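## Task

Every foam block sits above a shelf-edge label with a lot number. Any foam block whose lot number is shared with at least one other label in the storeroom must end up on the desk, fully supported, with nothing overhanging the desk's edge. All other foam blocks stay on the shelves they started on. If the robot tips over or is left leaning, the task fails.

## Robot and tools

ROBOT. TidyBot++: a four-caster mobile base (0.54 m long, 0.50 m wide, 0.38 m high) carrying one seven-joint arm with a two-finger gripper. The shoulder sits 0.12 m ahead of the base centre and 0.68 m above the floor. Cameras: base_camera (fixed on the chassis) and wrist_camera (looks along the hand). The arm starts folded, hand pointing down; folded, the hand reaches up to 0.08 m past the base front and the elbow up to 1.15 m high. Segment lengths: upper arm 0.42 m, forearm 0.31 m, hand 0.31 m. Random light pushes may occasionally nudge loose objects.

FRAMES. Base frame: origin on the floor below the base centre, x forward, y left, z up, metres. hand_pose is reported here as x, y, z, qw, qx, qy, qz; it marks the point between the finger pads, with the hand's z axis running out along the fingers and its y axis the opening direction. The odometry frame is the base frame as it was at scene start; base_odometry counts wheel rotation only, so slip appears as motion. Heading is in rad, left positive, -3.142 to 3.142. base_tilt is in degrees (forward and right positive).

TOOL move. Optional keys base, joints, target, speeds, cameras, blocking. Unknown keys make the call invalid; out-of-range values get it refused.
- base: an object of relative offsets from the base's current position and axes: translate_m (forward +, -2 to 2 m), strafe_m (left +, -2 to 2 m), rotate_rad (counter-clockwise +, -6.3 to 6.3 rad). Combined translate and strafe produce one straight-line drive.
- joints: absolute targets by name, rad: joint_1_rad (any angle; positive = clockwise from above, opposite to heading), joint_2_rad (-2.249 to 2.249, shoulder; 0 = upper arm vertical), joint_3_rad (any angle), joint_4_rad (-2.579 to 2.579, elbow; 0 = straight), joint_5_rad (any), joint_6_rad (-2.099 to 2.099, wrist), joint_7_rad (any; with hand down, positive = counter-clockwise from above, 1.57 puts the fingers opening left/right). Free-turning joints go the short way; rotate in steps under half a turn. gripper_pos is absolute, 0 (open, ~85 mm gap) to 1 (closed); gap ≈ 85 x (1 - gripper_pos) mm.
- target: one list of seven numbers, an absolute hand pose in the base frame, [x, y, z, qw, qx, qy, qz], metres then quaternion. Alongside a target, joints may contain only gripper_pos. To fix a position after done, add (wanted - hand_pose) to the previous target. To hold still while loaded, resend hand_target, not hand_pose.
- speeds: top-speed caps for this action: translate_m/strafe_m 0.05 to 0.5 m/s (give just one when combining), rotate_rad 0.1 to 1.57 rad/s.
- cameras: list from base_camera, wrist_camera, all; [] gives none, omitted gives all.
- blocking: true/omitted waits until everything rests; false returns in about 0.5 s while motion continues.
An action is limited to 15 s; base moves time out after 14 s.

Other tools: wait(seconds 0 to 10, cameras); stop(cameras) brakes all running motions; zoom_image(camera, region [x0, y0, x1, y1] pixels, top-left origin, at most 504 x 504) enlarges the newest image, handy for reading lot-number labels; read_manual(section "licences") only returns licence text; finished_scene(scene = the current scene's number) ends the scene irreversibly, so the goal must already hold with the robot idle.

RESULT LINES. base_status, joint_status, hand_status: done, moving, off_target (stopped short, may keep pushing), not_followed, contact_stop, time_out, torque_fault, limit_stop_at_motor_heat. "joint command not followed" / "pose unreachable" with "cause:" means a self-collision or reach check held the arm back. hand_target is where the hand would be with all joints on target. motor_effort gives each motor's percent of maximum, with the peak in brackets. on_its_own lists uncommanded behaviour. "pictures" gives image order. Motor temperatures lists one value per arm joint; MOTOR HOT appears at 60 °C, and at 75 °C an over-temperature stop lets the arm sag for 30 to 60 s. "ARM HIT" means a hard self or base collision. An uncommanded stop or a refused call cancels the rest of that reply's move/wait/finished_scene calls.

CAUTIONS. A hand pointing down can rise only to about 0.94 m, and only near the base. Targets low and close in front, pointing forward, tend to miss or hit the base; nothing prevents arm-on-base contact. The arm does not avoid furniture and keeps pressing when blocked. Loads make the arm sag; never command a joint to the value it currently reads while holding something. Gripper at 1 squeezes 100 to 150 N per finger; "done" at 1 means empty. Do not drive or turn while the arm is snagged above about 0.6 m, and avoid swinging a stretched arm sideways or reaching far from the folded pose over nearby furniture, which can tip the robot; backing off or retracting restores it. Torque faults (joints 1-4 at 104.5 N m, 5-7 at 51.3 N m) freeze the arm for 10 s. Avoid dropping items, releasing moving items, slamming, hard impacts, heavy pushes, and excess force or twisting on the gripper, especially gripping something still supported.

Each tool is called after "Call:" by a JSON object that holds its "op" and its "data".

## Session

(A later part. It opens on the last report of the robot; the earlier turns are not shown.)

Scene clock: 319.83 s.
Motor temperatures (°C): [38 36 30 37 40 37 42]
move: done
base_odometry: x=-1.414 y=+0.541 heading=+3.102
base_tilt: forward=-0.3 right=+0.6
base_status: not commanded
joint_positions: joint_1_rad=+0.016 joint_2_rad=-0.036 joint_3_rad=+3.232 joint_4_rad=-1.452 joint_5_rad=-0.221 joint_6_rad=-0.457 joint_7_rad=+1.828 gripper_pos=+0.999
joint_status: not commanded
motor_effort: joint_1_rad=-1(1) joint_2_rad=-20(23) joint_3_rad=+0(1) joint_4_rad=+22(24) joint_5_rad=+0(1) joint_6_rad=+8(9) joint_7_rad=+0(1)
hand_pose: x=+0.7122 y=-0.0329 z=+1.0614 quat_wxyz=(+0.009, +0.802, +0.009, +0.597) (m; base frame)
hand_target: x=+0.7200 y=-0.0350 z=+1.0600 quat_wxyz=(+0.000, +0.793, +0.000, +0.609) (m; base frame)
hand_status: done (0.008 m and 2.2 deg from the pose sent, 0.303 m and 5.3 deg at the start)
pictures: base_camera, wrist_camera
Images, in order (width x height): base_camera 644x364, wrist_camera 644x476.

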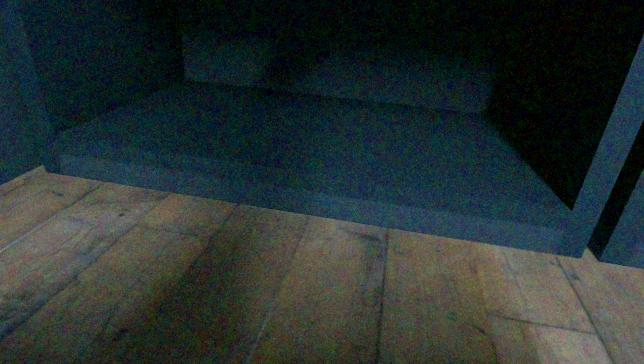

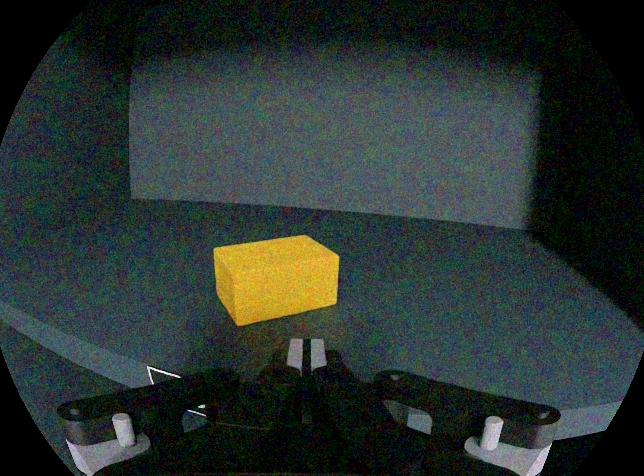

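Good lateral: tip at block's right part.

Call:
{"op": "move", "data": {"target": [0.80, -0.035, 1.045, 0, 0.793, 0, 0.609], "cameras": []}}

Call:
{"op": "move", "data": {"target": [0.87, -0.035, 1.035, 0, 0.793, 0, 0.609]}}

Scene clock: 321.47 s.
Motor temperatures (°C): [38 36 30 37 40 37 42]
move: done
base_odometry: x=-1.414 y=+0.541 heading=+3.102
base_tilt: forward=-0.3 right=+0.6
base_status: not commanded
joint_positions: joint_1_rad=+0.127 joint_2_rad=+0.154 joint_3_rad=+3.092 joint_4_rad=-1.328 joint_5_rad=-0.221 joint_6_rad=-0.416 joint_7_rad=+1.829 gripper_pos=+0.999
joint_status: not commanded
motor_effort: joint_1_rad=+0(1) joint_2_rad=-27(30) joint_3_rad=+0(1) joint_4_rad=+22(23) joint_5_rad=+0(0) joint_6_rad=+8(9) joint_7_rad=+0(1)
hand_pose: x=+0.7904 y=-0.0258 z=+1.0291 quat_wxyz=(+0.000, +0.809, +0.015, +0.587) (m; base frame)
hand_target: x=+0.8000 y=-0.0350 z=+1.0450 quat_wxyz=(+0.000, +0.793, +0.000, +0.609) (m; base frame)
hand_status: done (0.021 m and 3.6 deg from the pose sent, 0.089 m and 2.2 deg at the start)
pictures: none
No camera images: "cameras" was empty.

Scene clock: 322.93 s.
Motor temperatures (°C): [38 36 30 37 40 37 42]
move: done
base_odometry: x=-1.414 y=+0.541 heading=+3.102
base_tilt: forward=-0.3 right=+0.6
base_status: not commanded
joint_positions: joint_1_rad=+0.127 joint_2_rad=+0.321 joint_3_rad=+3.079 joint_4_rad=-1.129 joint_5_rad=-0.192 joint_6_rad=-0.416 joint_7_rad=+1.770 gripper_pos=+0.999
joint_status: not commanded
motor_effort: joint_1_rad=+0(1) joint_2_rad=-33(35) joint_3_rad=-1(1) joint_4_rad=+22(23) joint_5_rad=+0(0) joint_6_rad=+9(9) joint_7_rad=+0(1)
hand_pose: x=+0.8599 y=-0.0315 z=+1.0321 quat_wxyz=(-0.012, +0.800, +0.000, +0.599) (m; base frame)
hand_target: x=+0.8700 y=-0.0350 z=+1.0350 quat_wxyz=(+0.000, +0.793, +0.000, +0.609) (m; base frame)
hand_status: done (0.011 m and 1.9 deg from the pose sent, 0.080 m and 3.6 deg at the start)
pictures: base_camera, wrist_camera
Images, in order (width x height): base_camera 644x364, wrist_camera 644x476.

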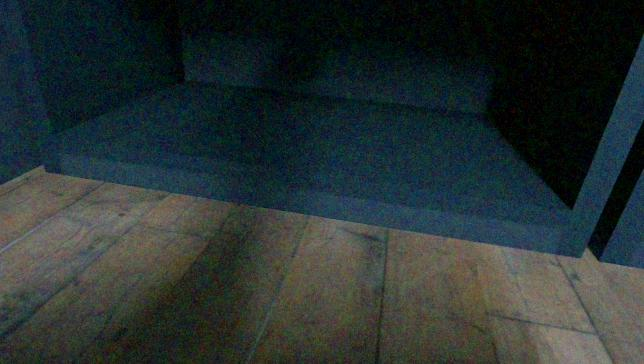

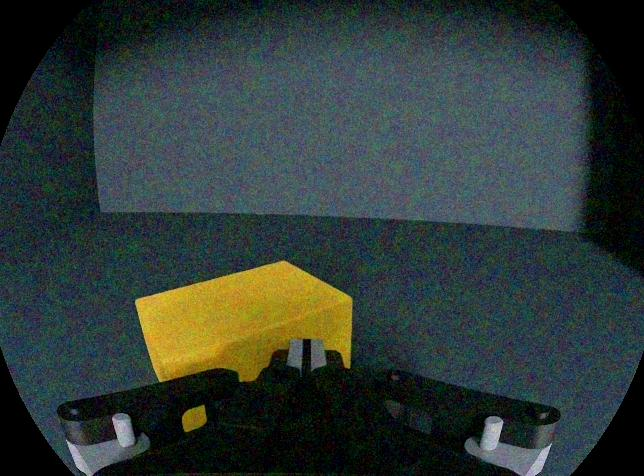

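Working. Push further with leftward drift to follow.

Call:
{"op": "move", "data": {"target": [0.935, -0.025, 1.03, 0, 0.793, 0, 0.609]}}

Scene clock: 324.43 s.
Motor temperatures (°C): [38 36 30 37 40 37 42]
move: done
base_odometry: x=-1.414 y=+0.541 heading=+3.102
base_tilt: forward=-0.3 right=+0.6
base_status: not commanded
joint_positions: joint_1_rad=+0.084 joint_2_rad=+0.486 joint_3_rad=+3.095 joint_4_rad=-0.866 joint_5_rad=-0.146 joint_6_rad=-0.420 joint_7_rad=+1.706 gripper_pos=+0.999
joint_status: not commanded
motor_effort: joint_1_rad=-1(1) joint_2_rad=-38(39) joint_3_rad=-1(1) joint_4_rad=+23(23) joint_5_rad=+0(0) joint_6_rad=+8(9) joint_7_rad=+0(1)
hand_pose: x=+0.9262 y=-0.0229 z=+1.0626 quat_wxyz=(-0.017, +0.772, -0.004, +0.635) (m; base frame)
hand_target: x=+0.9350 y=-0.0250 z=+1.0300 quat_wxyz=(+0.000, +0.793, +0.000, +0.609) (m; base frame)
hand_status: done (0.034 m and 4.3 deg from the pose sent, 0.075 m and 1.9 deg at the start)
pictures: base_camera, wrist_camera
Images, in order (width x height): base_camera 644x364, wrist_camera 644x476.

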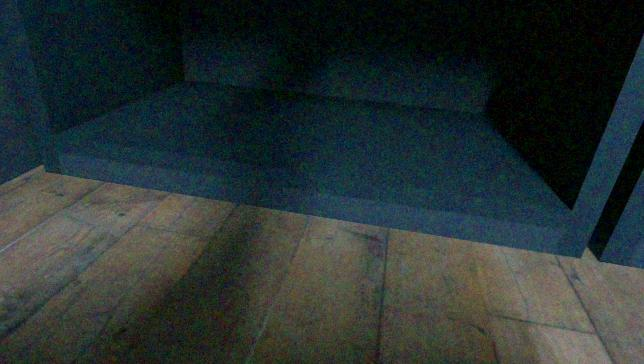

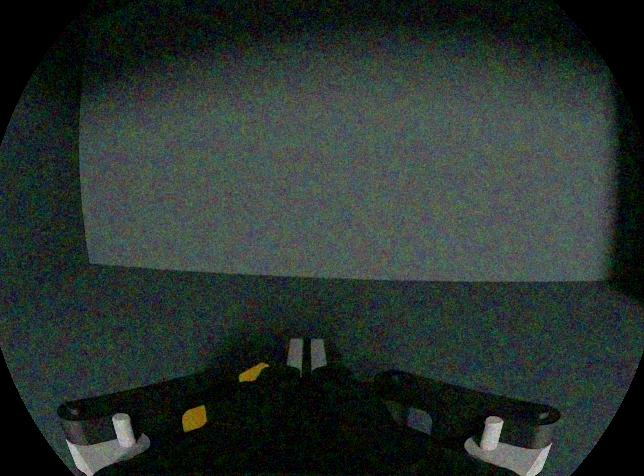

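Call:
{"op": "move", "data": {"target": [0.72, -0.04, 1.09, 0, 0.793, 0, 0.609], "cameras": []}}

Call:
{"op": "move", "data": {"target": [0.62, -0.04, 1.13, 0, 0.793, 0, 0.609], "joints": {"gripper_pos":0}}}

Scene clock: 326.40 s.
Motor temperatures (°C): [38 36 30 37 40 37 42]
move: done
base_odometry: x=-1.414 y=+0.541 heading=+3.102
base_tilt: forward=-0.3 right=+0.6
base_status: not commanded
joint_positions: joint_1_rad=+0.054 joint_2_rad=-0.017 joint_3_rad=+3.226 joint_4_rad=-1.334 joint_5_rad=-0.207 joint_6_rad=-0.449 joint_7_rad=+1.807 gripper_pos=+0.999
joint_status: not commanded
motor_effort: joint_1_rad=-1(1) joint_2_rad=-21(40) joint_3_rad=+0(1) joint_4_rad=+23(23) joint_5_rad=+0(0) joint_6_rad=+8(9) joint_7_rad=-1(1)
hand_pose: x=+0.7198 y=-0.0549 z=+1.1246 quat_wxyz=(+0.025, +0.769, -0.006, +0.638) (m; base frame)
hand_target: x=+0.7200 y=-0.0400 z=+1.0900 quat_wxyz=(+0.000, +0.793, +0.000, +0.609) (m; base frame)
hand_status: done (0.038 m and 5.2 deg from the pose sent, 0.209 m and 4.3 deg at the start)
pictures: none
No camera images: "cameras" was empty.

Scene clock: 327.93 s.
Motor temperatures (°C): [38 36 30 37 40 37 42]
move: done
base_odometry: x=-1.414 y=+0.541 heading=+3.102
base_tilt: forward=-0.3 right=+0.6
base_status: not commanded
joint_positions: joint_1_rad=-0.060 joint_2_rad=-0.229 joint_3_rad=+3.310 joint_4_rad=-1.374 joint_5_rad=-0.201 joint_6_rad=-0.605 joint_7_rad=+1.788 gripper_pos=+0.000
joint_status: all done
motor_effort: joint_1_rad=+0(1) joint_2_rad=-11(23) joint_3_rad=+0(1) joint_4_rad=+21(23) joint_5_rad=-1(1) joint_6_rad=+8(9) joint_7_rad=+0(1)
hand_pose: x=+0.6171 y=-0.0334 z=+1.1693 quat_wxyz=(-0.008, +0.764, +0.004, +0.646) (m; base frame)
hand_target: x=+0.6200 y=-0.0400 z=+1.1300 quat_wxyz=(+0.000, +0.793, +0.000, +0.609) (m; base frame)
hand_status: done (0.040 m and 5.5 deg from the pose sent, 0.101 m and 5.2 deg at the start)
pictures: base_camera, wrist_camera
Images, in order (width x height): base_camera 644x364, wrist_camera 644x476.

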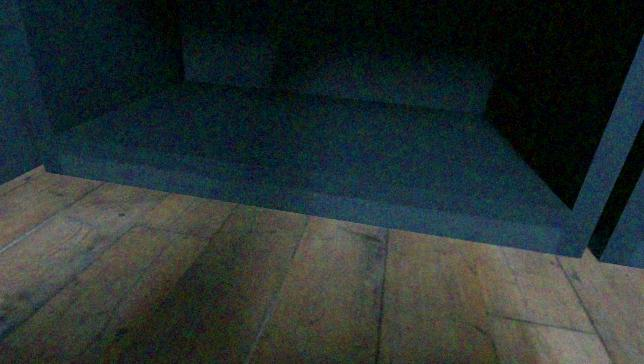

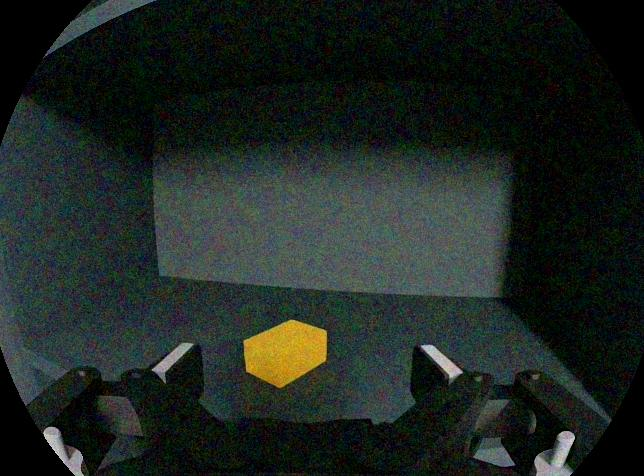

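Call:
{"op": "move", "data": {"base": {"strafe_m":0.13}, "cameras": []}}

Call:
{"op": "move", "data": {"target": [0.74, -0.06, 1.14, 0.12, 0.857, -0.23, 0.446]}}

Scene clock: 329.80 s.
Motor temperatures (°C): [38 36 30 37 40 37 42]
move: done
base_odometry: x=-1.420 y=+0.411 heading=+3.102
base_tilt: forward=-0.4 right=+0.6
base_status: done
joint_positions: joint_1_rad=-0.067 joint_2_rad=-0.229 joint_3_rad=+3.317 joint_4_rad=-1.375 joint_5_rad=-0.201 joint_6_rad=-0.607 joint_7_rad=+1.788 gripper_pos=+0.000
joint_status: not commanded
motor_effort: joint_1_rad=+0(2) joint_2_rad=-11(13) joint_3_rad=+0(2) joint_4_rad=+21(22) joint_5_rad=+0(1) joint_6_rad=+9(9) joint_7_rad=+0(1)
hand_pose: x=+0.6171 y=-0.0344 z=+1.1683 quat_wxyz=(-0.009, +0.764, +0.004, +0.645) (m; base frame)
hand_target: x=+0.6200 y=-0.0400 z=+1.1300 quat_wxyz=(+0.000, +0.793, +0.000, +0.609) (m; base frame)
hand_status: not commanded
pictures: none
No camera images: "cameras" was empty.

Scene clock: 337.07 s.
Motor temperatures (°C): [38 36 30 37 40 37 42]
move: off_target
base_odometry: x=-1.420 y=+0.411 heading=+3.102
base_tilt: forward=-0.3 right=+0.6
base_status: not commanded
joint_positions: joint_1_rad=-0.144 joint_2_rad=+0.608 joint_3_rad=+3.407 joint_4_rad=+0.130 joint_5_rad=+0.248 joint_6_rad=-1.749 joint_7_rad=+1.257 gripper_pos=+0.000
joint_status: not commanded
motor_effort: joint_1_rad=-1(3) joint_2_rad=-31(37) joint_3_rad=+1(2) joint_4_rad=+12(22) joint_5_rad=+3(4) joint_6_rad=+7(9) joint_7_rad=-1(1)
hand_pose: x=+0.7353 y=-0.0521 z=+1.1353 quat_wxyz=(+0.111, +0.852, -0.209, +0.466) (m; base frame)
hand_target: x=+0.7319 y=-0.0600 z=+1.1199 quat_wxyz=(+0.127, +0.860, -0.214, +0.445) (m; base frame)
hand_status: off_target (0.010 m and 3.6 deg from the pose sent, 0.129 m and 39.8 deg at the start; a joint's target at an end of its range on 12 of 210 steps)
pictures: base_camera, wrist_camera
Images, in order (width x height): base_camera 644x364, wrist_camera 644x476.

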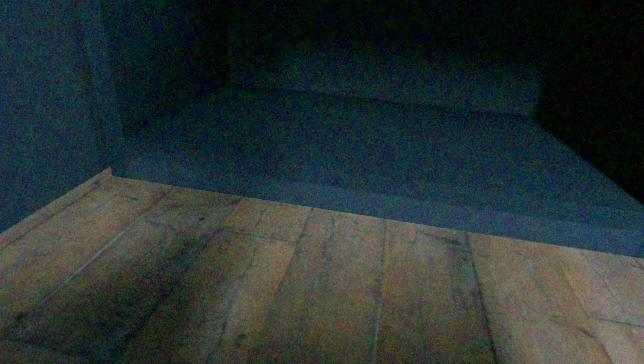

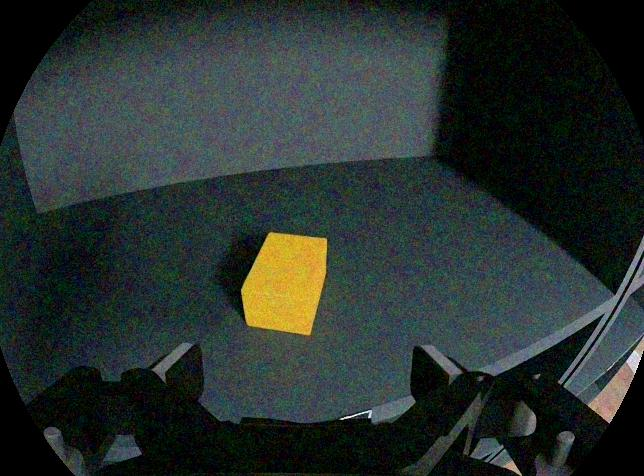

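Call:
{"op": "move", "data": {"base": {"translate_m":0.14}, "target": [0.66, -0.065, 1.12, 0.12, 0.857, -0.23, 0.446]}}

Scene clock: 339.20 s.
Motor temperatures (°C): [38 36 30 37 40 37 42]
move: off_target
base_odometry: x=-1.560 y=+0.416 heading=+3.102
base_tilt: forward=-0.3 right=+0.6
base_status: done
joint_positions: joint_1_rad=-0.076 joint_2_rad=+0.720 joint_3_rad=+3.393 joint_4_rad=+0.622 joint_5_rad=+0.248 joint_6_rad=-2.042 joint_7_rad=+1.312 gripper_pos=+0.000
joint_status: not commanded
motor_effort: joint_1_rad=-1(2) joint_2_rad=-30(35) joint_3_rad=+0(1) joint_4_rad=+6(12) joint_5_rad=+2(3) joint_6_rad=+8(8) joint_7_rad=+0(1)
hand_pose: x=+0.6734 y=-0.0521 z=+1.1559 quat_wxyz=(+0.104, +0.831, -0.221, +0.499) (m; base frame)
hand_target: x=+0.6703 y=-0.0665 z=+1.1346 quat_wxyz=(+0.121, +0.845, -0.224, +0.471) (m; base frame)
hand_status: off_target (0.040 m and 7.1 deg from the pose sent, 0.078 m and 3.6 deg at the start; a joint's target at an end of its range on 43 of 43 steps)
pictures: base_camera, wrist_camera
Images, in order (width x height): base_camera 644x364, wrist_camera 644x476.

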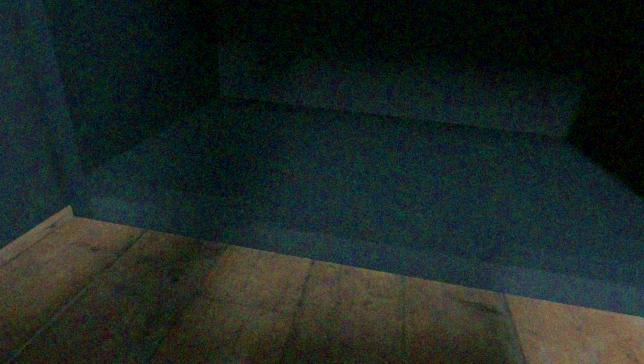

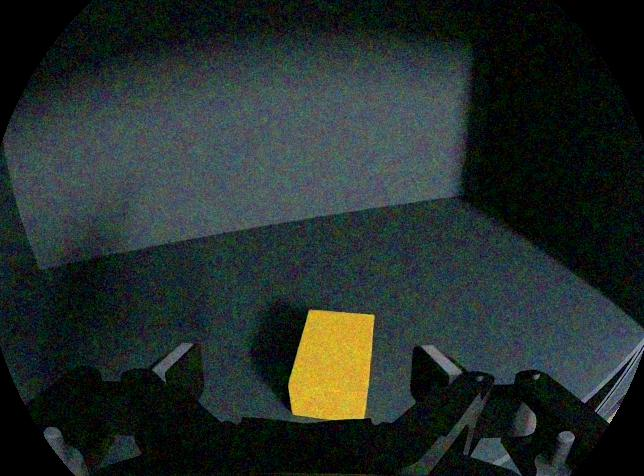

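Call:
{"op": "move", "data": {"base": {"translate_m":-0.35}, "cameras": []}}

Call:
{"op": "move", "data": {"joints": {"joint_1_rad":-0.1,"joint_2_rad":-0.3,"joint_3_rad":3.6,"joint_4_rad":-1.5,"joint_5_rad":0.0,"joint_6_rad":-0.7,"joint_7_rad":1.2}, "cameras": ["wrist_camera"]}}

Call:
{"op": "move", "data": {"base": {"translate_m":0.27}, "cameras": ["wrist_camera"]}}

Call:
{"op": "move", "data": {"target": [0.64, -0.055, 1.13, 0.12, 0.857, -0.23, 0.446]}}

Scene clock: 344.00 s.
Motor temperatures (°C): [38 36 30 37 40 37 42]
move: done
base_odometry: x=-1.210 y=+0.402 heading=+3.102
base_tilt: forward=-0.3 right=+0.6
base_status: done
joint_positions: joint_1_rad=-0.069 joint_2_rad=+0.725 joint_3_rad=+3.391 joint_4_rad=+0.628 joint_5_rad=+0.248 joint_6_rad=-2.049 joint_7_rad=+1.313 gripper_pos=+0.000
joint_status: not commanded
motor_effort: joint_1_rad=+0(3) joint_2_rad=-30(34) joint_3_rad=+0(1) joint_4_rad=+6(8) joint_5_rad=+3(3) joint_6_rad=+7(9) joint_7_rad=+0(1)
hand_pose: x=+0.6736 y=-0.0557 z=+1.1524 quat_wxyz=(+0.106, +0.833, -0.224, +0.496) (m; base frame)
hand_target: x=+0.6703 y=-0.0665 z=+1.1346 quat_wxyz=(+0.121, +0.845, -0.224, +0.471) (m; base frame)
hand_status: not commanded
pictures: none
No camera images: "cameras" was empty.

Scene clock: 347.50 s.
Motor temperatures (°C): [38 36 30 37 40 37 42]
move: done
base_odometry: x=-1.210 y=+0.402 heading=+3.102
base_tilt: forward=-0.4 right=+0.6
base_status: not commanded
joint_positions: joint_1_rad=-0.080 joint_2_rad=-0.287 joint_3_rad=+3.583 joint_4_rad=-1.469 joint_5_rad=+0.070 joint_6_rad=-0.757 joint_7_rad=+1.243 gripper_pos=+0.000
joint_status: all done
motor_effort: joint_1_rad=+0(2) joint_2_rad=-8(32) joint_3_rad=-2(3) joint_4_rad=+21(22) joint_5_rad=+0(4) joint_6_rad=+8(9) joint_7_rad=+0(1)
hand_pose: x=+0.5475 y=-0.2190 z=+1.0776 quat_wxyz=(-0.011, +0.777, -0.299, +0.554) (m; base frame)
hand_target: x=+0.5549 y=-0.2077 z=+1.0815 quat_wxyz=(-0.062, +0.756, -0.321, +0.568) (m; base frame)
hand_status: not commanded
pictures: wrist_camera
Images, in order (width x height): wrist_camera 644x476.

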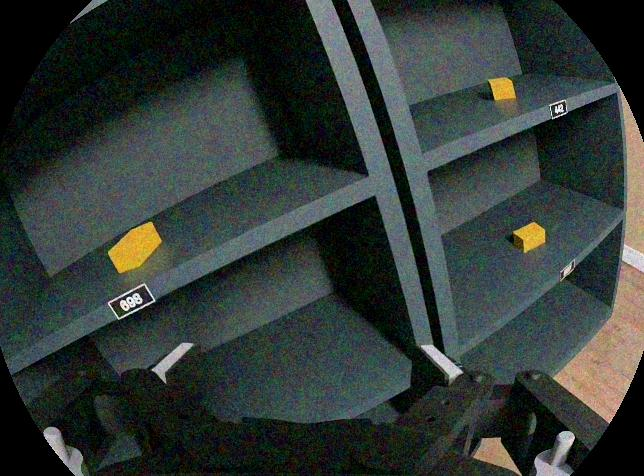

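Scene clock: 349.40 s.
Motor temperatures (°C): [38 36 30 37 40 37 42]
move: done
base_odometry: x=-1.480 y=+0.413 heading=+3.102
base_tilt: forward=-0.3 right=+0.6
base_status: done
joint_positions: joint_1_rad=-0.086 joint_2_rad=-0.297 joint_3_rad=+3.588 joint_4_rad=-1.472 joint_5_rad=+0.066 joint_6_rad=-0.753 joint_7_rad=+1.243 gripper_pos=+0.000
joint_status: not commanded
motor_effort: joint_1_rad=+0(1) joint_2_rad=-8(12) joint_3_rad=-2(4) joint_4_rad=+21(22) joint_5_rad=+0(1) joint_6_rad=+8(9) joint_7_rad=+0(0)
hand_pose: x=+0.5447 y=-0.2187 z=+1.0813 quat_wxyz=(-0.016, +0.773, -0.299, +0.559) (m; base frame)
hand_target: x=+0.5549 y=-0.2077 z=+1.0815 quat_wxyz=(-0.062, +0.756, -0.321, +0.568) (m; base frame)
hand_status: not commanded
pictures: wrist_camera
Images, in order (width x height): wrist_camera 644x476.

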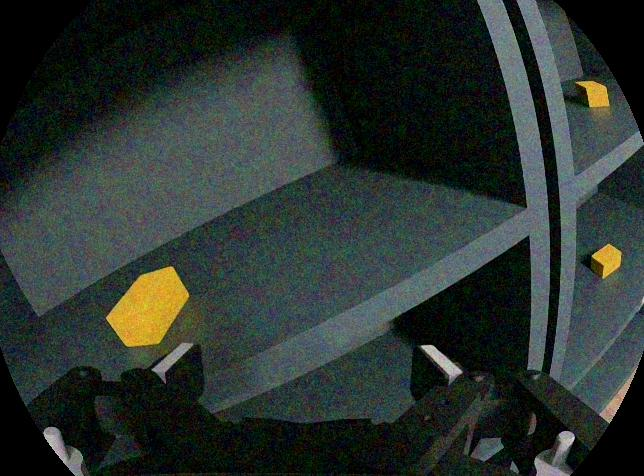

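Scene clock: 351.87 s.
Motor temperatures (°C): [38 36 30 37 40 37 42]
move: done
base_odometry: x=-1.480 y=+0.413 heading=+3.102
base_tilt: forward=-0.3 right=+0.6
base_status: not commanded
joint_positions: joint_1_rad=-0.320 joint_2_rad=+0.159 joint_3_rad=+3.330 joint_4_rad=-0.660 joint_5_rad=+0.463 joint_6_rad=-1.459 joint_7_rad=+1.107 gripper_pos=+0.000
joint_status: not commanded
motor_effort: joint_1_rad=+0(1) joint_2_rad=-21(22) joint_3_rad=+1(3) joint_4_rad=+17(22) joint_5_rad=+4(4) joint_6_rad=+7(10) joint_7_rad=-1(1)
hand_pose: x=+0.6424 y=-0.0535 z=+1.1385 quat_wxyz=(+0.100, +0.857, -0.210, +0.460) (m; base frame)
hand_target: x=+0.6400 y=-0.0550 z=+1.1300 quat_wxyz=(+0.120, +0.857, -0.230, +0.446) (m; base frame)
hand_status: done (0.009 m and 3.6 deg from the pose sent, 0.196 m and 23.8 deg at the start)
pictures: base_camera, wrist_camera
Images, in order (width x height): base_camera 644x364, wrist_camera 644x476.

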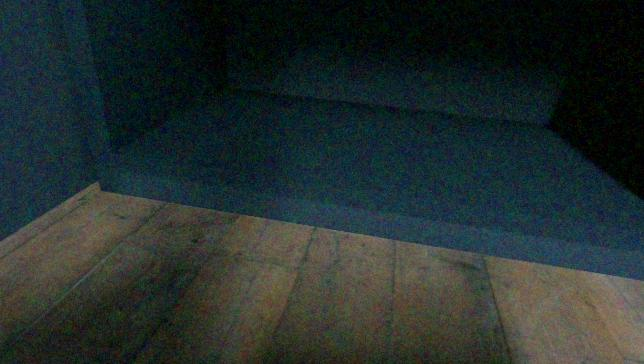

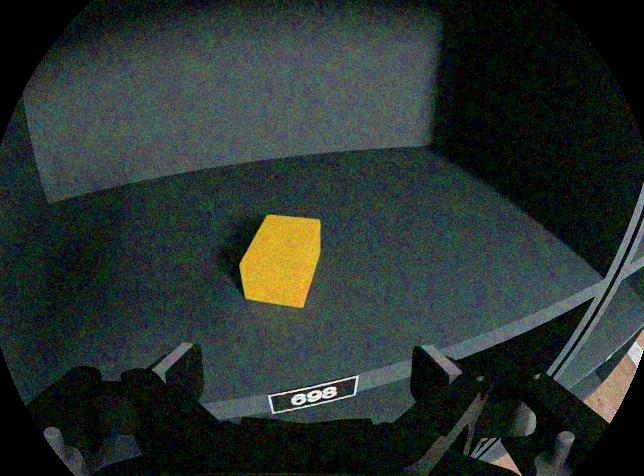

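Call:
{"op": "move", "data": {"base": {"translate_m":0.06}, "target": [0.645, -0.055, 1.08, 0.135, 0.824, -0.221, 0.505]}}

Scene clock: 353.80 s.
Motor temperatures (°C): [38 36 30 37 40 37 42]
move: done
base_odometry: x=-1.540 y=+0.415 heading=+3.102
base_tilt: forward=-0.3 right=+0.6
base_status: done
joint_positions: joint_1_rad=-0.214 joint_2_rad=+0.024 joint_3_rad=+3.069 joint_4_rad=-1.132 joint_5_rad=+0.710 joint_6_rad=-1.217 joint_7_rad=+0.800 gripper_pos=+0.000
joint_status: not commanded
motor_effort: joint_1_rad=-1(1) joint_2_rad=-19(25) joint_3_rad=+0(2) joint_4_rad=+18(20) joint_5_rad=+6(6) joint_6_rad=+6(7) joint_7_rad=+0(1)
hand_pose: x=+0.6378 y=-0.0451 z=+1.0691 quat_wxyz=(+0.122, +0.842, -0.219, +0.478) (m; base frame)
hand_target: x=+0.6450 y=-0.0550 z=+1.0800 quat_wxyz=(+0.135, +0.824, -0.221, +0.505) (m; base frame)
hand_status: done (0.016 m and 4.0 deg from the pose sent, 0.059 m and 7.7 deg at the start)
pictures: base_camera, wrist_camera
Images, in order (width x height): base_camera 644x364, wrist_camera 644x476.

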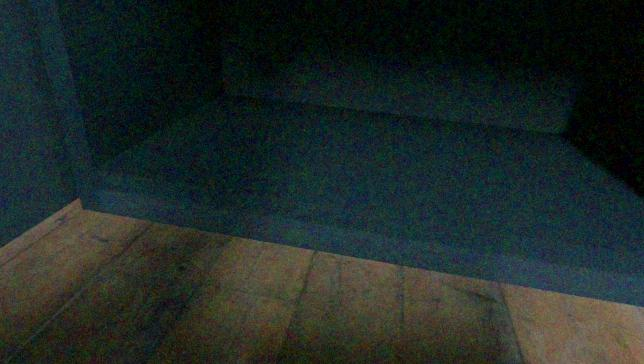

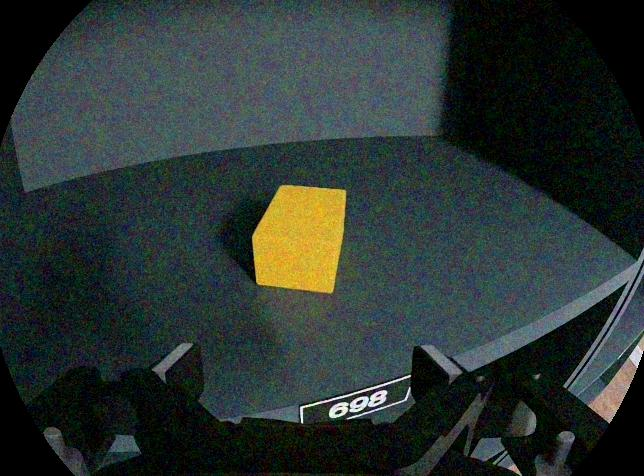

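Call:
{"op": "move", "data": {"target": [0.713, -0.092, 1.06, 0.135, 0.824, -0.221, 0.505]}}

Scene clock: 355.33 s.
Motor temperatures (°C): [38 36 30 37 40 37 42]
move: done
base_odometry: x=-1.540 y=+0.415 heading=+3.102
base_tilt: forward=-0.3 right=+0.6
base_status: not commanded
joint_positions: joint_1_rad=-0.221 joint_2_rad=+0.123 joint_3_rad=+3.270 joint_4_rad=-1.113 joint_5_rad=+0.709 joint_6_rad=-1.067 joint_7_rad=+0.817 gripper_pos=+0.000
joint_status: not commanded
motor_effort: joint_1_rad=-1(2) joint_2_rad=-23(25) joint_3_rad=+1(1) joint_4_rad=+20(21) joint_5_rad=+6(6) joint_6_rad=+6(6) joint_7_rad=+0(1)
hand_pose: x=+0.6918 y=-0.1177 z=+1.0596 quat_wxyz=(+0.165, +0.818, -0.247, +0.493) (m; base frame)
hand_target: x=+0.7130 y=-0.0920 z=+1.0600 quat_wxyz=(+0.135, +0.824, -0.221, +0.505) (m; base frame)
hand_status: done (0.033 m and 4.8 deg from the pose sent, 0.089 m and 4.0 deg at the start)
pictures: base_camera, wrist_camera
Images, in order (width x height): base_camera 644x364, wrist_camera 644x476.

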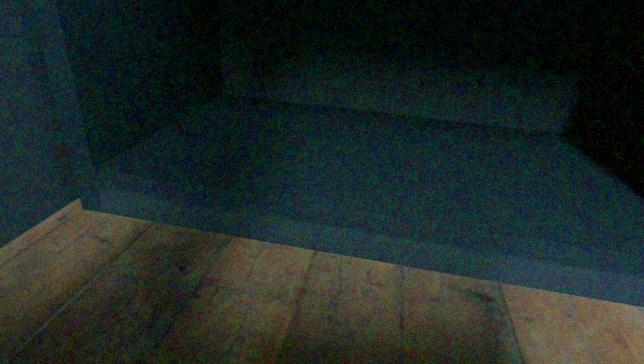

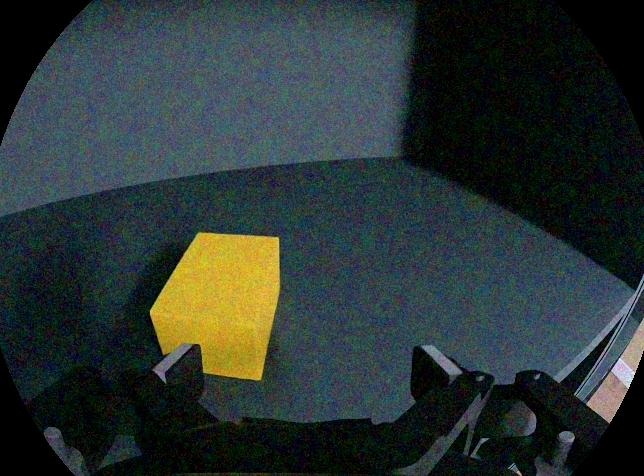

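Call:
{"op": "move", "data": {"target": [0.70, -0.048, 1.06, 0.135, 0.824, -0.221, 0.505]}}

Scene clock: 356.40 s.
Motor temperatures (°C): [38 36 30 37 40 37 42]
move: done
base_odometry: x=-1.540 y=+0.415 heading=+3.102
base_tilt: forward=-0.3 right=+0.6
base_status: not commanded
joint_positions: joint_1_rad=-0.305 joint_2_rad=+0.123 joint_3_rad=+3.215 joint_4_rad=-1.113 joint_5_rad=+0.732 joint_6_rad=-1.078 joint_7_rad=+0.765 gripper_pos=+0.000
joint_status: not commanded
motor_effort: joint_1_rad=+0(3) joint_2_rad=-24(24) joint_3_rad=+1(3) joint_4_rad=+20(21) joint_5_rad=+6(7) joint_6_rad=+6(6) joint_7_rad=+0(1)
hand_pose: x=+0.7005 y=-0.0463 z=+1.0600 quat_wxyz=(+0.127, +0.827, -0.213, +0.505) (m; base frame)
hand_target: x=+0.7000 y=-0.0480 z=+1.0600 quat_wxyz=(+0.135, +0.824, -0.221, +0.505) (m; base frame)
hand_status: done (0.002 m and 1.3 deg from the pose sent, 0.070 m and 4.8 deg at the start)
pictures: base_camera, wrist_camera
Images, in order (width x height): base_camera 644x364, wrist_camera 644x476.

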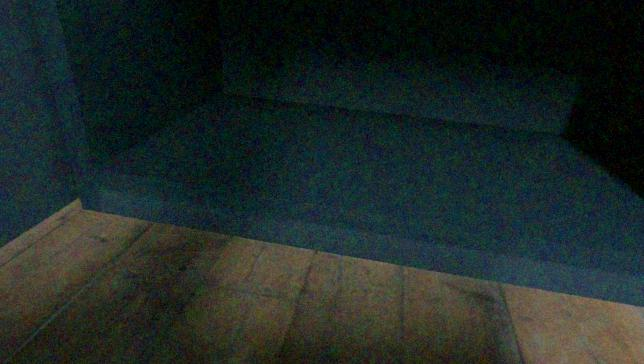

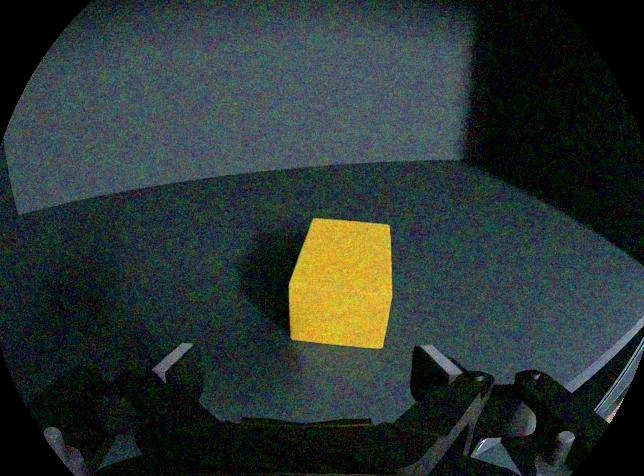

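Call:
{"op": "move", "data": {"target": [0.738, -0.074, 1.045, 0.135, 0.824, -0.221, 0.505]}}

Scene clock: 357.63 s.
Motor temperatures (°C): [38 36 30 37 40 37 42]
move: done
base_odometry: x=-1.540 y=+0.415 heading=+3.102
base_tilt: forward=-0.3 right=+0.6
base_status: not commanded
joint_positions: joint_1_rad=-0.305 joint_2_rad=+0.175 joint_3_rad=+3.332 joint_4_rad=-1.093 joint_5_rad=+0.718 joint_6_rad=-1.044 joint_7_rad=+0.777 gripper_pos=+0.000
joint_status: not commanded
motor_effort: joint_1_rad=+0(2) joint_2_rad=-25(26) joint_3_rad=+1(2) joint_4_rad=+20(21) joint_5_rad=+6(6) joint_6_rad=+6(6) joint_7_rad=+0(1)
hand_pose: x=+0.7185 y=-0.0941 z=+1.0499 quat_wxyz=(+0.160, +0.817, -0.240, +0.499) (m; base frame)
hand_target: x=+0.7380 y=-0.0740 z=+1.0450 quat_wxyz=(+0.135, +0.824, -0.221, +0.505) (m; base frame)
hand_status: done (0.028 m and 3.7 deg from the pose sent, 0.049 m and 1.3 deg at the start)
pictures: base_camera, wrist_camera
Images, in order (width x height): base_camera 644x364, wrist_camera 644x476.

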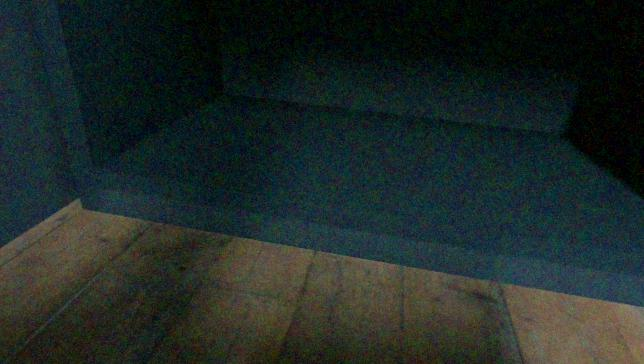

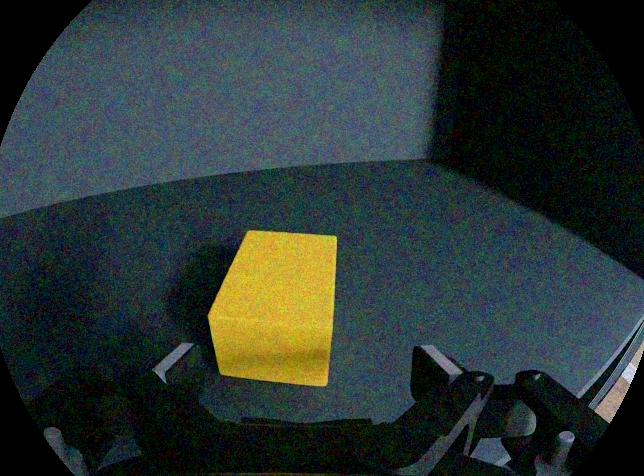

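Call:
{"op": "move", "data": {"target": [0.785, -0.09, 1.028, 0.135, 0.824, -0.221, 0.505]}}

Scene clock: 359.03 s.
Motor temperatures (°C): [38 36 30 37 40 37 42]
move: done
base_odometry: x=-1.540 y=+0.415 heading=+3.102
base_tilt: forward=-0.3 right=+0.6
base_status: not commanded
joint_positions: joint_1_rad=-0.305 joint_2_rad=+0.288 joint_3_rad=+3.445 joint_4_rad=-1.010 joint_5_rad=+0.603 joint_6_rad=-0.980 joint_7_rad=+0.843 gripper_pos=+0.000
joint_status: not commanded
motor_effort: joint_1_rad=+0(1) joint_2_rad=-28(31) joint_3_rad=+2(3) joint_4_rad=+20(22) joint_5_rad=+5(6) joint_6_rad=+5(6) joint_7_rad=+0(1)
hand_pose: x=+0.7663 y=-0.1071 z=+1.0297 quat_wxyz=(+0.162, +0.819, -0.239, +0.495) (m; base frame)
hand_target: x=+0.7850 y=-0.0900 z=+1.0280 quat_wxyz=(+0.135, +0.824, -0.221, +0.505) (m; base frame)
hand_status: done (0.025 m and 3.9 deg from the pose sent, 0.070 m and 3.7 deg at the start)
pictures: base_camera, wrist_camera
Images, in order (width x height): base_camera 644x364, wrist_camera 644x476.

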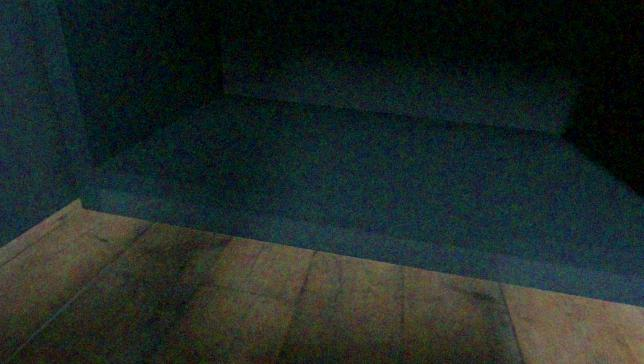

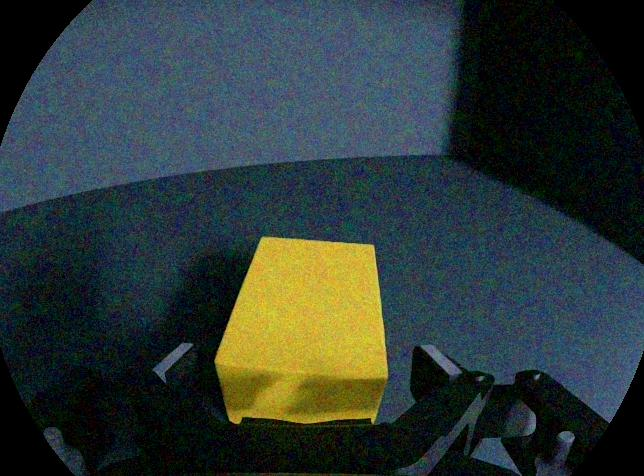

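Well centred. Close and lift.

Call:
{"op": "move", "data": {"joints": {"gripper_pos":0.5}, "cameras": []}}

Call:
{"op": "move", "data": {"joints": {"gripper_pos":0.75}}}

Call:
{"op": "move", "data": {"target": [0.76, -0.075, 1.10, 0.135, 0.824, -0.221, 0.505]}}

Scene clock: 360.07 s.
Motor temperatures (°C): [38 36 30 37 40 37 42]
move: off_target
base_odometry: x=-1.540 y=+0.415 heading=+3.102
base_tilt: forward=-0.3 right=+0.6
base_status: not commanded
joint_positions: joint_1_rad=-0.305 joint_2_rad=+0.288 joint_3_rad=+3.445 joint_4_rad=-1.008 joint_5_rad=+0.601 joint_6_rad=-0.978 joint_7_rad=+0.844 gripper_pos=+0.404
joint_status: gripper_pos off_target (ended at +0.404, target +0.500)
motor_effort: joint_1_rad=-1(1) joint_2_rad=-28(30) joint_3_rad=+2(3) joint_4_rad=+20(21) joint_5_rad=+5(5) joint_6_rad=+6(6) joint_7_rad=+0(1)
hand_pose: x=+0.7668 y=-0.1064 z=+1.0306 quat_wxyz=(+0.160, +0.819, -0.239, +0.496) (m; base frame)
hand_target: x=+0.7850 y=-0.0900 z=+1.0280 quat_wxyz=(+0.135, +0.824, -0.221, +0.505) (m; base frame)
hand_status: not commanded
pictures: none
No camera images: "cameras" was empty.

Scene clock: 360.73 s.
Motor temperatures (°C): [38 36 30 37 40 37 42]
move: off_target
base_odometry: x=-1.540 y=+0.415 heading=+3.102
base_tilt: forward=-0.3 right=+0.6
base_status: not commanded
joint_positions: joint_1_rad=-0.305 joint_2_rad=+0.288 joint_3_rad=+3.445 joint_4_rad=-1.008 joint_5_rad=+0.601 joint_6_rad=-0.978 joint_7_rad=+0.844 gripper_pos=+0.404
joint_status: gripper_pos off_target (ended at +0.404, target +0.750)
motor_effort: joint_1_rad=-1(1) joint_2_rad=-29(30) joint_3_rad=+2(2) joint_4_rad=+20(21) joint_5_rad=+5(5) joint_6_rad=+6(7) joint_7_rad=+0(1)
hand_pose: x=+0.7668 y=-0.1064 z=+1.0306 quat_wxyz=(+0.160, +0.819, -0.239, +0.496) (m; base frame)
hand_target: x=+0.7850 y=-0.0900 z=+1.0280 quat_wxyz=(+0.135, +0.824, -0.221, +0.505) (m; base frame)
hand_status: not commanded
pictures: base_camera, wrist_camera
Images, in order (width x height): base_camera 644x364, wrist_camera 644x476.

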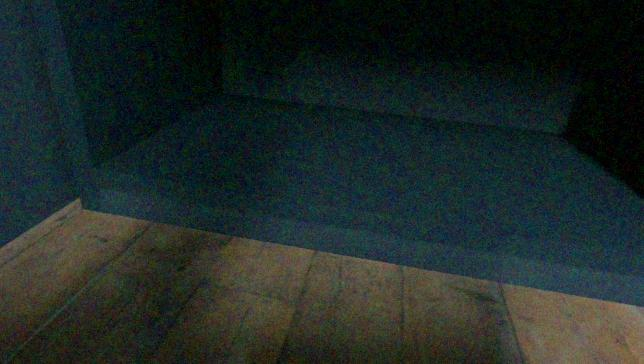

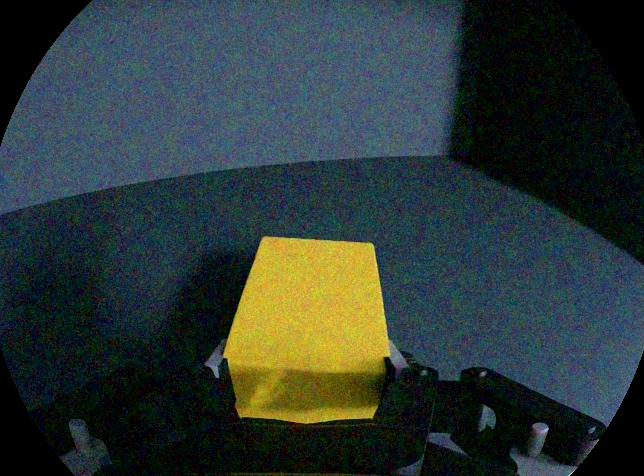

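Scene clock: 362.10 s.
Motor temperatures (°C): [37 36 30 37 40 37 42]
move: done
base_odometry: x=-1.540 y=+0.415 heading=+3.102
base_tilt: forward=-0.3 right=+0.6
base_status: not commanded
joint_positions: joint_1_rad=-0.305 joint_2_rad=+0.299 joint_3_rad=+3.445 joint_4_rad=-0.725 joint_5_rad=+0.540 joint_6_rad=-1.116 joint_7_rad=+0.971 gripper_pos=+0.404
joint_status: not commanded
motor_effort: joint_1_rad=-1(1) joint_2_rad=-28(30) joint_3_rad=+2(2) joint_4_rad=+19(22) joint_5_rad=+5(6) joint_6_rad=+7(7) joint_7_rad=+0(1)
hand_pose: x=+0.7521 y=-0.0939 z=+1.1314 quat_wxyz=(+0.148, +0.796, -0.233, +0.538) (m; base frame)
hand_target: x=+0.7600 y=-0.0750 z=+1.1000 quat_wxyz=(+0.135, +0.824, -0.221, +0.505) (m; base frame)
hand_status: done (0.037 m and 5.3 deg from the pose sent, 0.076 m and 3.7 deg at the start)
pictures: base_camera, wrist_camera
Images, in order (width x height): base_camera 644x364, wrist_camera 644x476.

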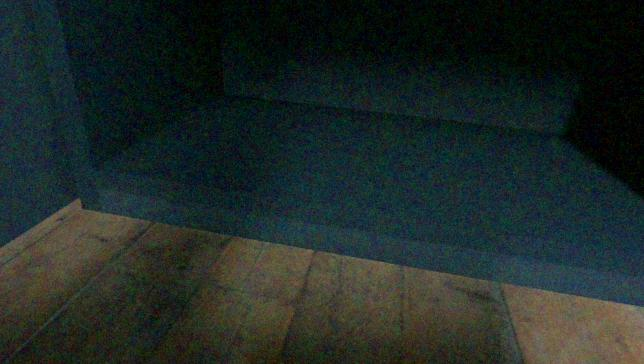

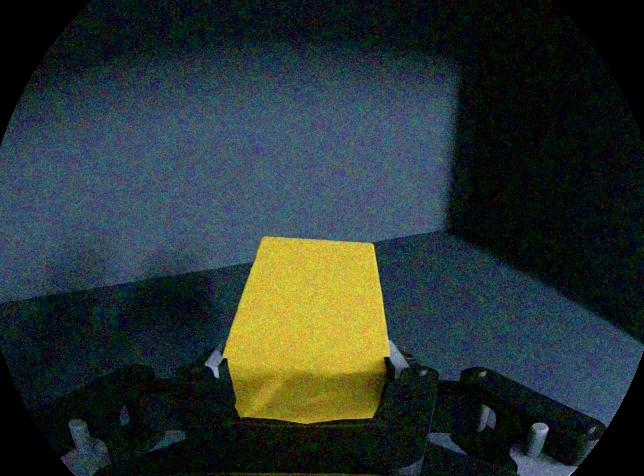

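Call:
{"op": "move", "data": {"base": {"translate_m":-0.75}, "cameras": []}}

Call:
{"op": "move", "data": {"base": {"translate_m":-0.9,"rotate_rad":-1.55}, "joints": {"joint_1_rad":0,"joint_2_rad":-0.2,"joint_3_rad":3.14,"joint_4_rad":-1.7,"joint_5_rad":0,"joint_6_rad":-0.5,"joint_7_rad":1.57}}}

Call:
{"op": "move", "data": {"base": {"strafe_m":-0.5}}}

Scene clock: 365.37 s.
Motor temperatures (°C): [37 36 30 37 40 37 42]
move: done
base_odometry: x=-0.790 y=+0.385 heading=+3.102
base_tilt: forward=-0.3 right=+0.6
base_status: done
joint_positions: joint_1_rad=-0.306 joint_2_rad=+0.314 joint_3_rad=+3.445 joint_4_rad=-0.723 joint_5_rad=+0.534 joint_6_rad=-1.122 joint_7_rad=+0.973 gripper_pos=+0.404
joint_status: not commanded
motor_effort: joint_1_rad=+0(4) joint_2_rad=-29(32) joint_3_rad=+2(3) joint_4_rad=+19(20) joint_5_rad=+5(5) joint_6_rad=+6(8) joint_7_rad=+0(1)
hand_pose: x=+0.7582 y=-0.0903 z=+1.1212 quat_wxyz=(+0.149, +0.802, -0.231, +0.531) (m; base frame)
hand_target: x=+0.7600 y=-0.0750 z=+1.1000 quat_wxyz=(+0.135, +0.824, -0.221, +0.505) (m; base frame)
hand_status: not commanded
pictures: none
No camera images: "cameras" was empty.

Scene clock: 368.93 s.
Motor temperatures (°C): [37 36 30 37 40 37 42]
move: done
base_odometry: x=+0.109 y=+0.350 heading=+1.552
base_tilt: forward=-0.3 right=+0.6
base_status: done
joint_positions: joint_1_rad=-0.010 joint_2_rad=-0.190 joint_3_rad=+3.150 joint_4_rad=-1.670 joint_5_rad=+0.068 joint_6_rad=-0.557 joint_7_rad=+1.527 gripper_pos=+0.404
joint_status: all done
motor_effort: joint_1_rad=+0(4) joint_2_rad=-14(34) joint_3_rad=+0(5) joint_4_rad=+22(23) joint_5_rad=+1(6) joint_6_rad=+8(9) joint_7_rad=+0(1)
hand_pose: x=+0.6309 y=-0.0092 z=+0.9838 quat_wxyz=(+0.018, +0.851, -0.003, +0.525) (m; base frame)
hand_target: x=+0.6320 y=+0.0022 z=+0.9869 quat_wxyz=(+0.000, +0.841, +0.000, +0.540) (m; base frame)
hand_status: not commanded
pictures: base_camera, wrist_camera
Images, in order (width x height): base_camera 644x364, wrist_camera 644x476.

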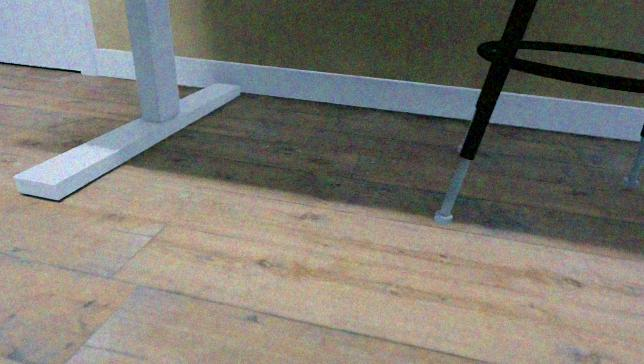

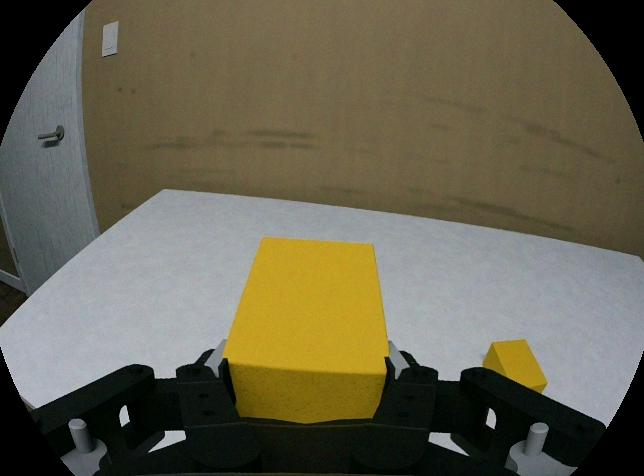

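Scene clock: 371.33 s.
Motor temperatures (°C): [37 36 30 37 40 37 42]
move: done
base_odometry: x=+0.609 y=+0.340 heading=+1.551
base_tilt: forward=-0.4 right=+0.6
base_status: done
joint_positions: joint_1_rad=-0.007 joint_2_rad=-0.190 joint_3_rad=+3.147 joint_4_rad=-1.670 joint_5_rad=+0.067 joint_6_rad=-0.556 joint_7_rad=+1.527 gripper_pos=+0.404
joint_status: not commanded
motor_effort: joint_1_rad=+0(3) joint_2_rad=-14(16) joint_3_rad=+0(3) joint_4_rad=+22(23) joint_5_rad=+1(2) joint_6_rad=+8(9) joint_7_rad=+0(1)
hand_pose: x=+0.6309 y=-0.0086 z=+0.9840 quat_wxyz=(+0.017, +0.851, -0.003, +0.525) (m; base frame)
hand_target: x=+0.6320 y=+0.0022 z=+0.9869 quat_wxyz=(+0.000, +0.841, +0.000, +0.540) (m; base frame)
hand_status: not commanded
pictures: base_camera, wrist_camera
Images, in order (width x height): base_camera 644x364, wrist_camera 644x476.

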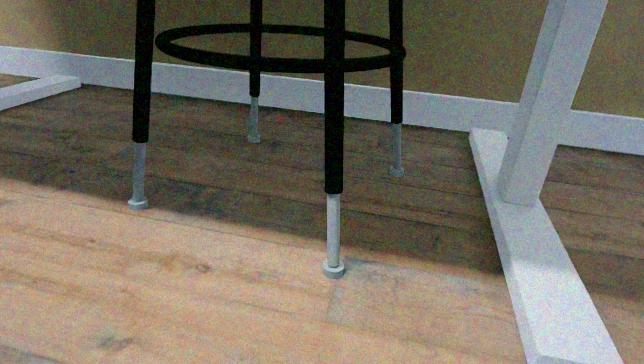

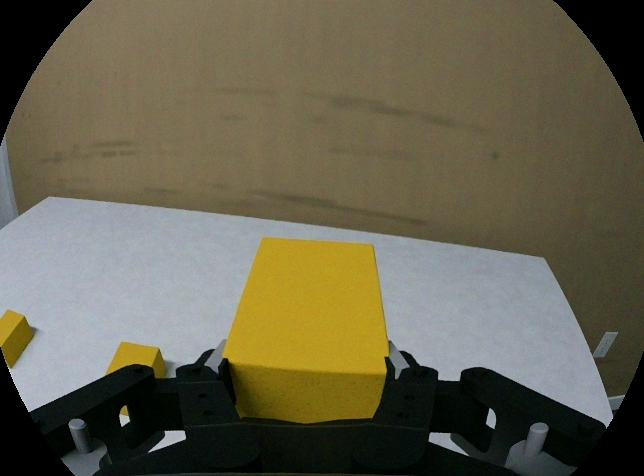

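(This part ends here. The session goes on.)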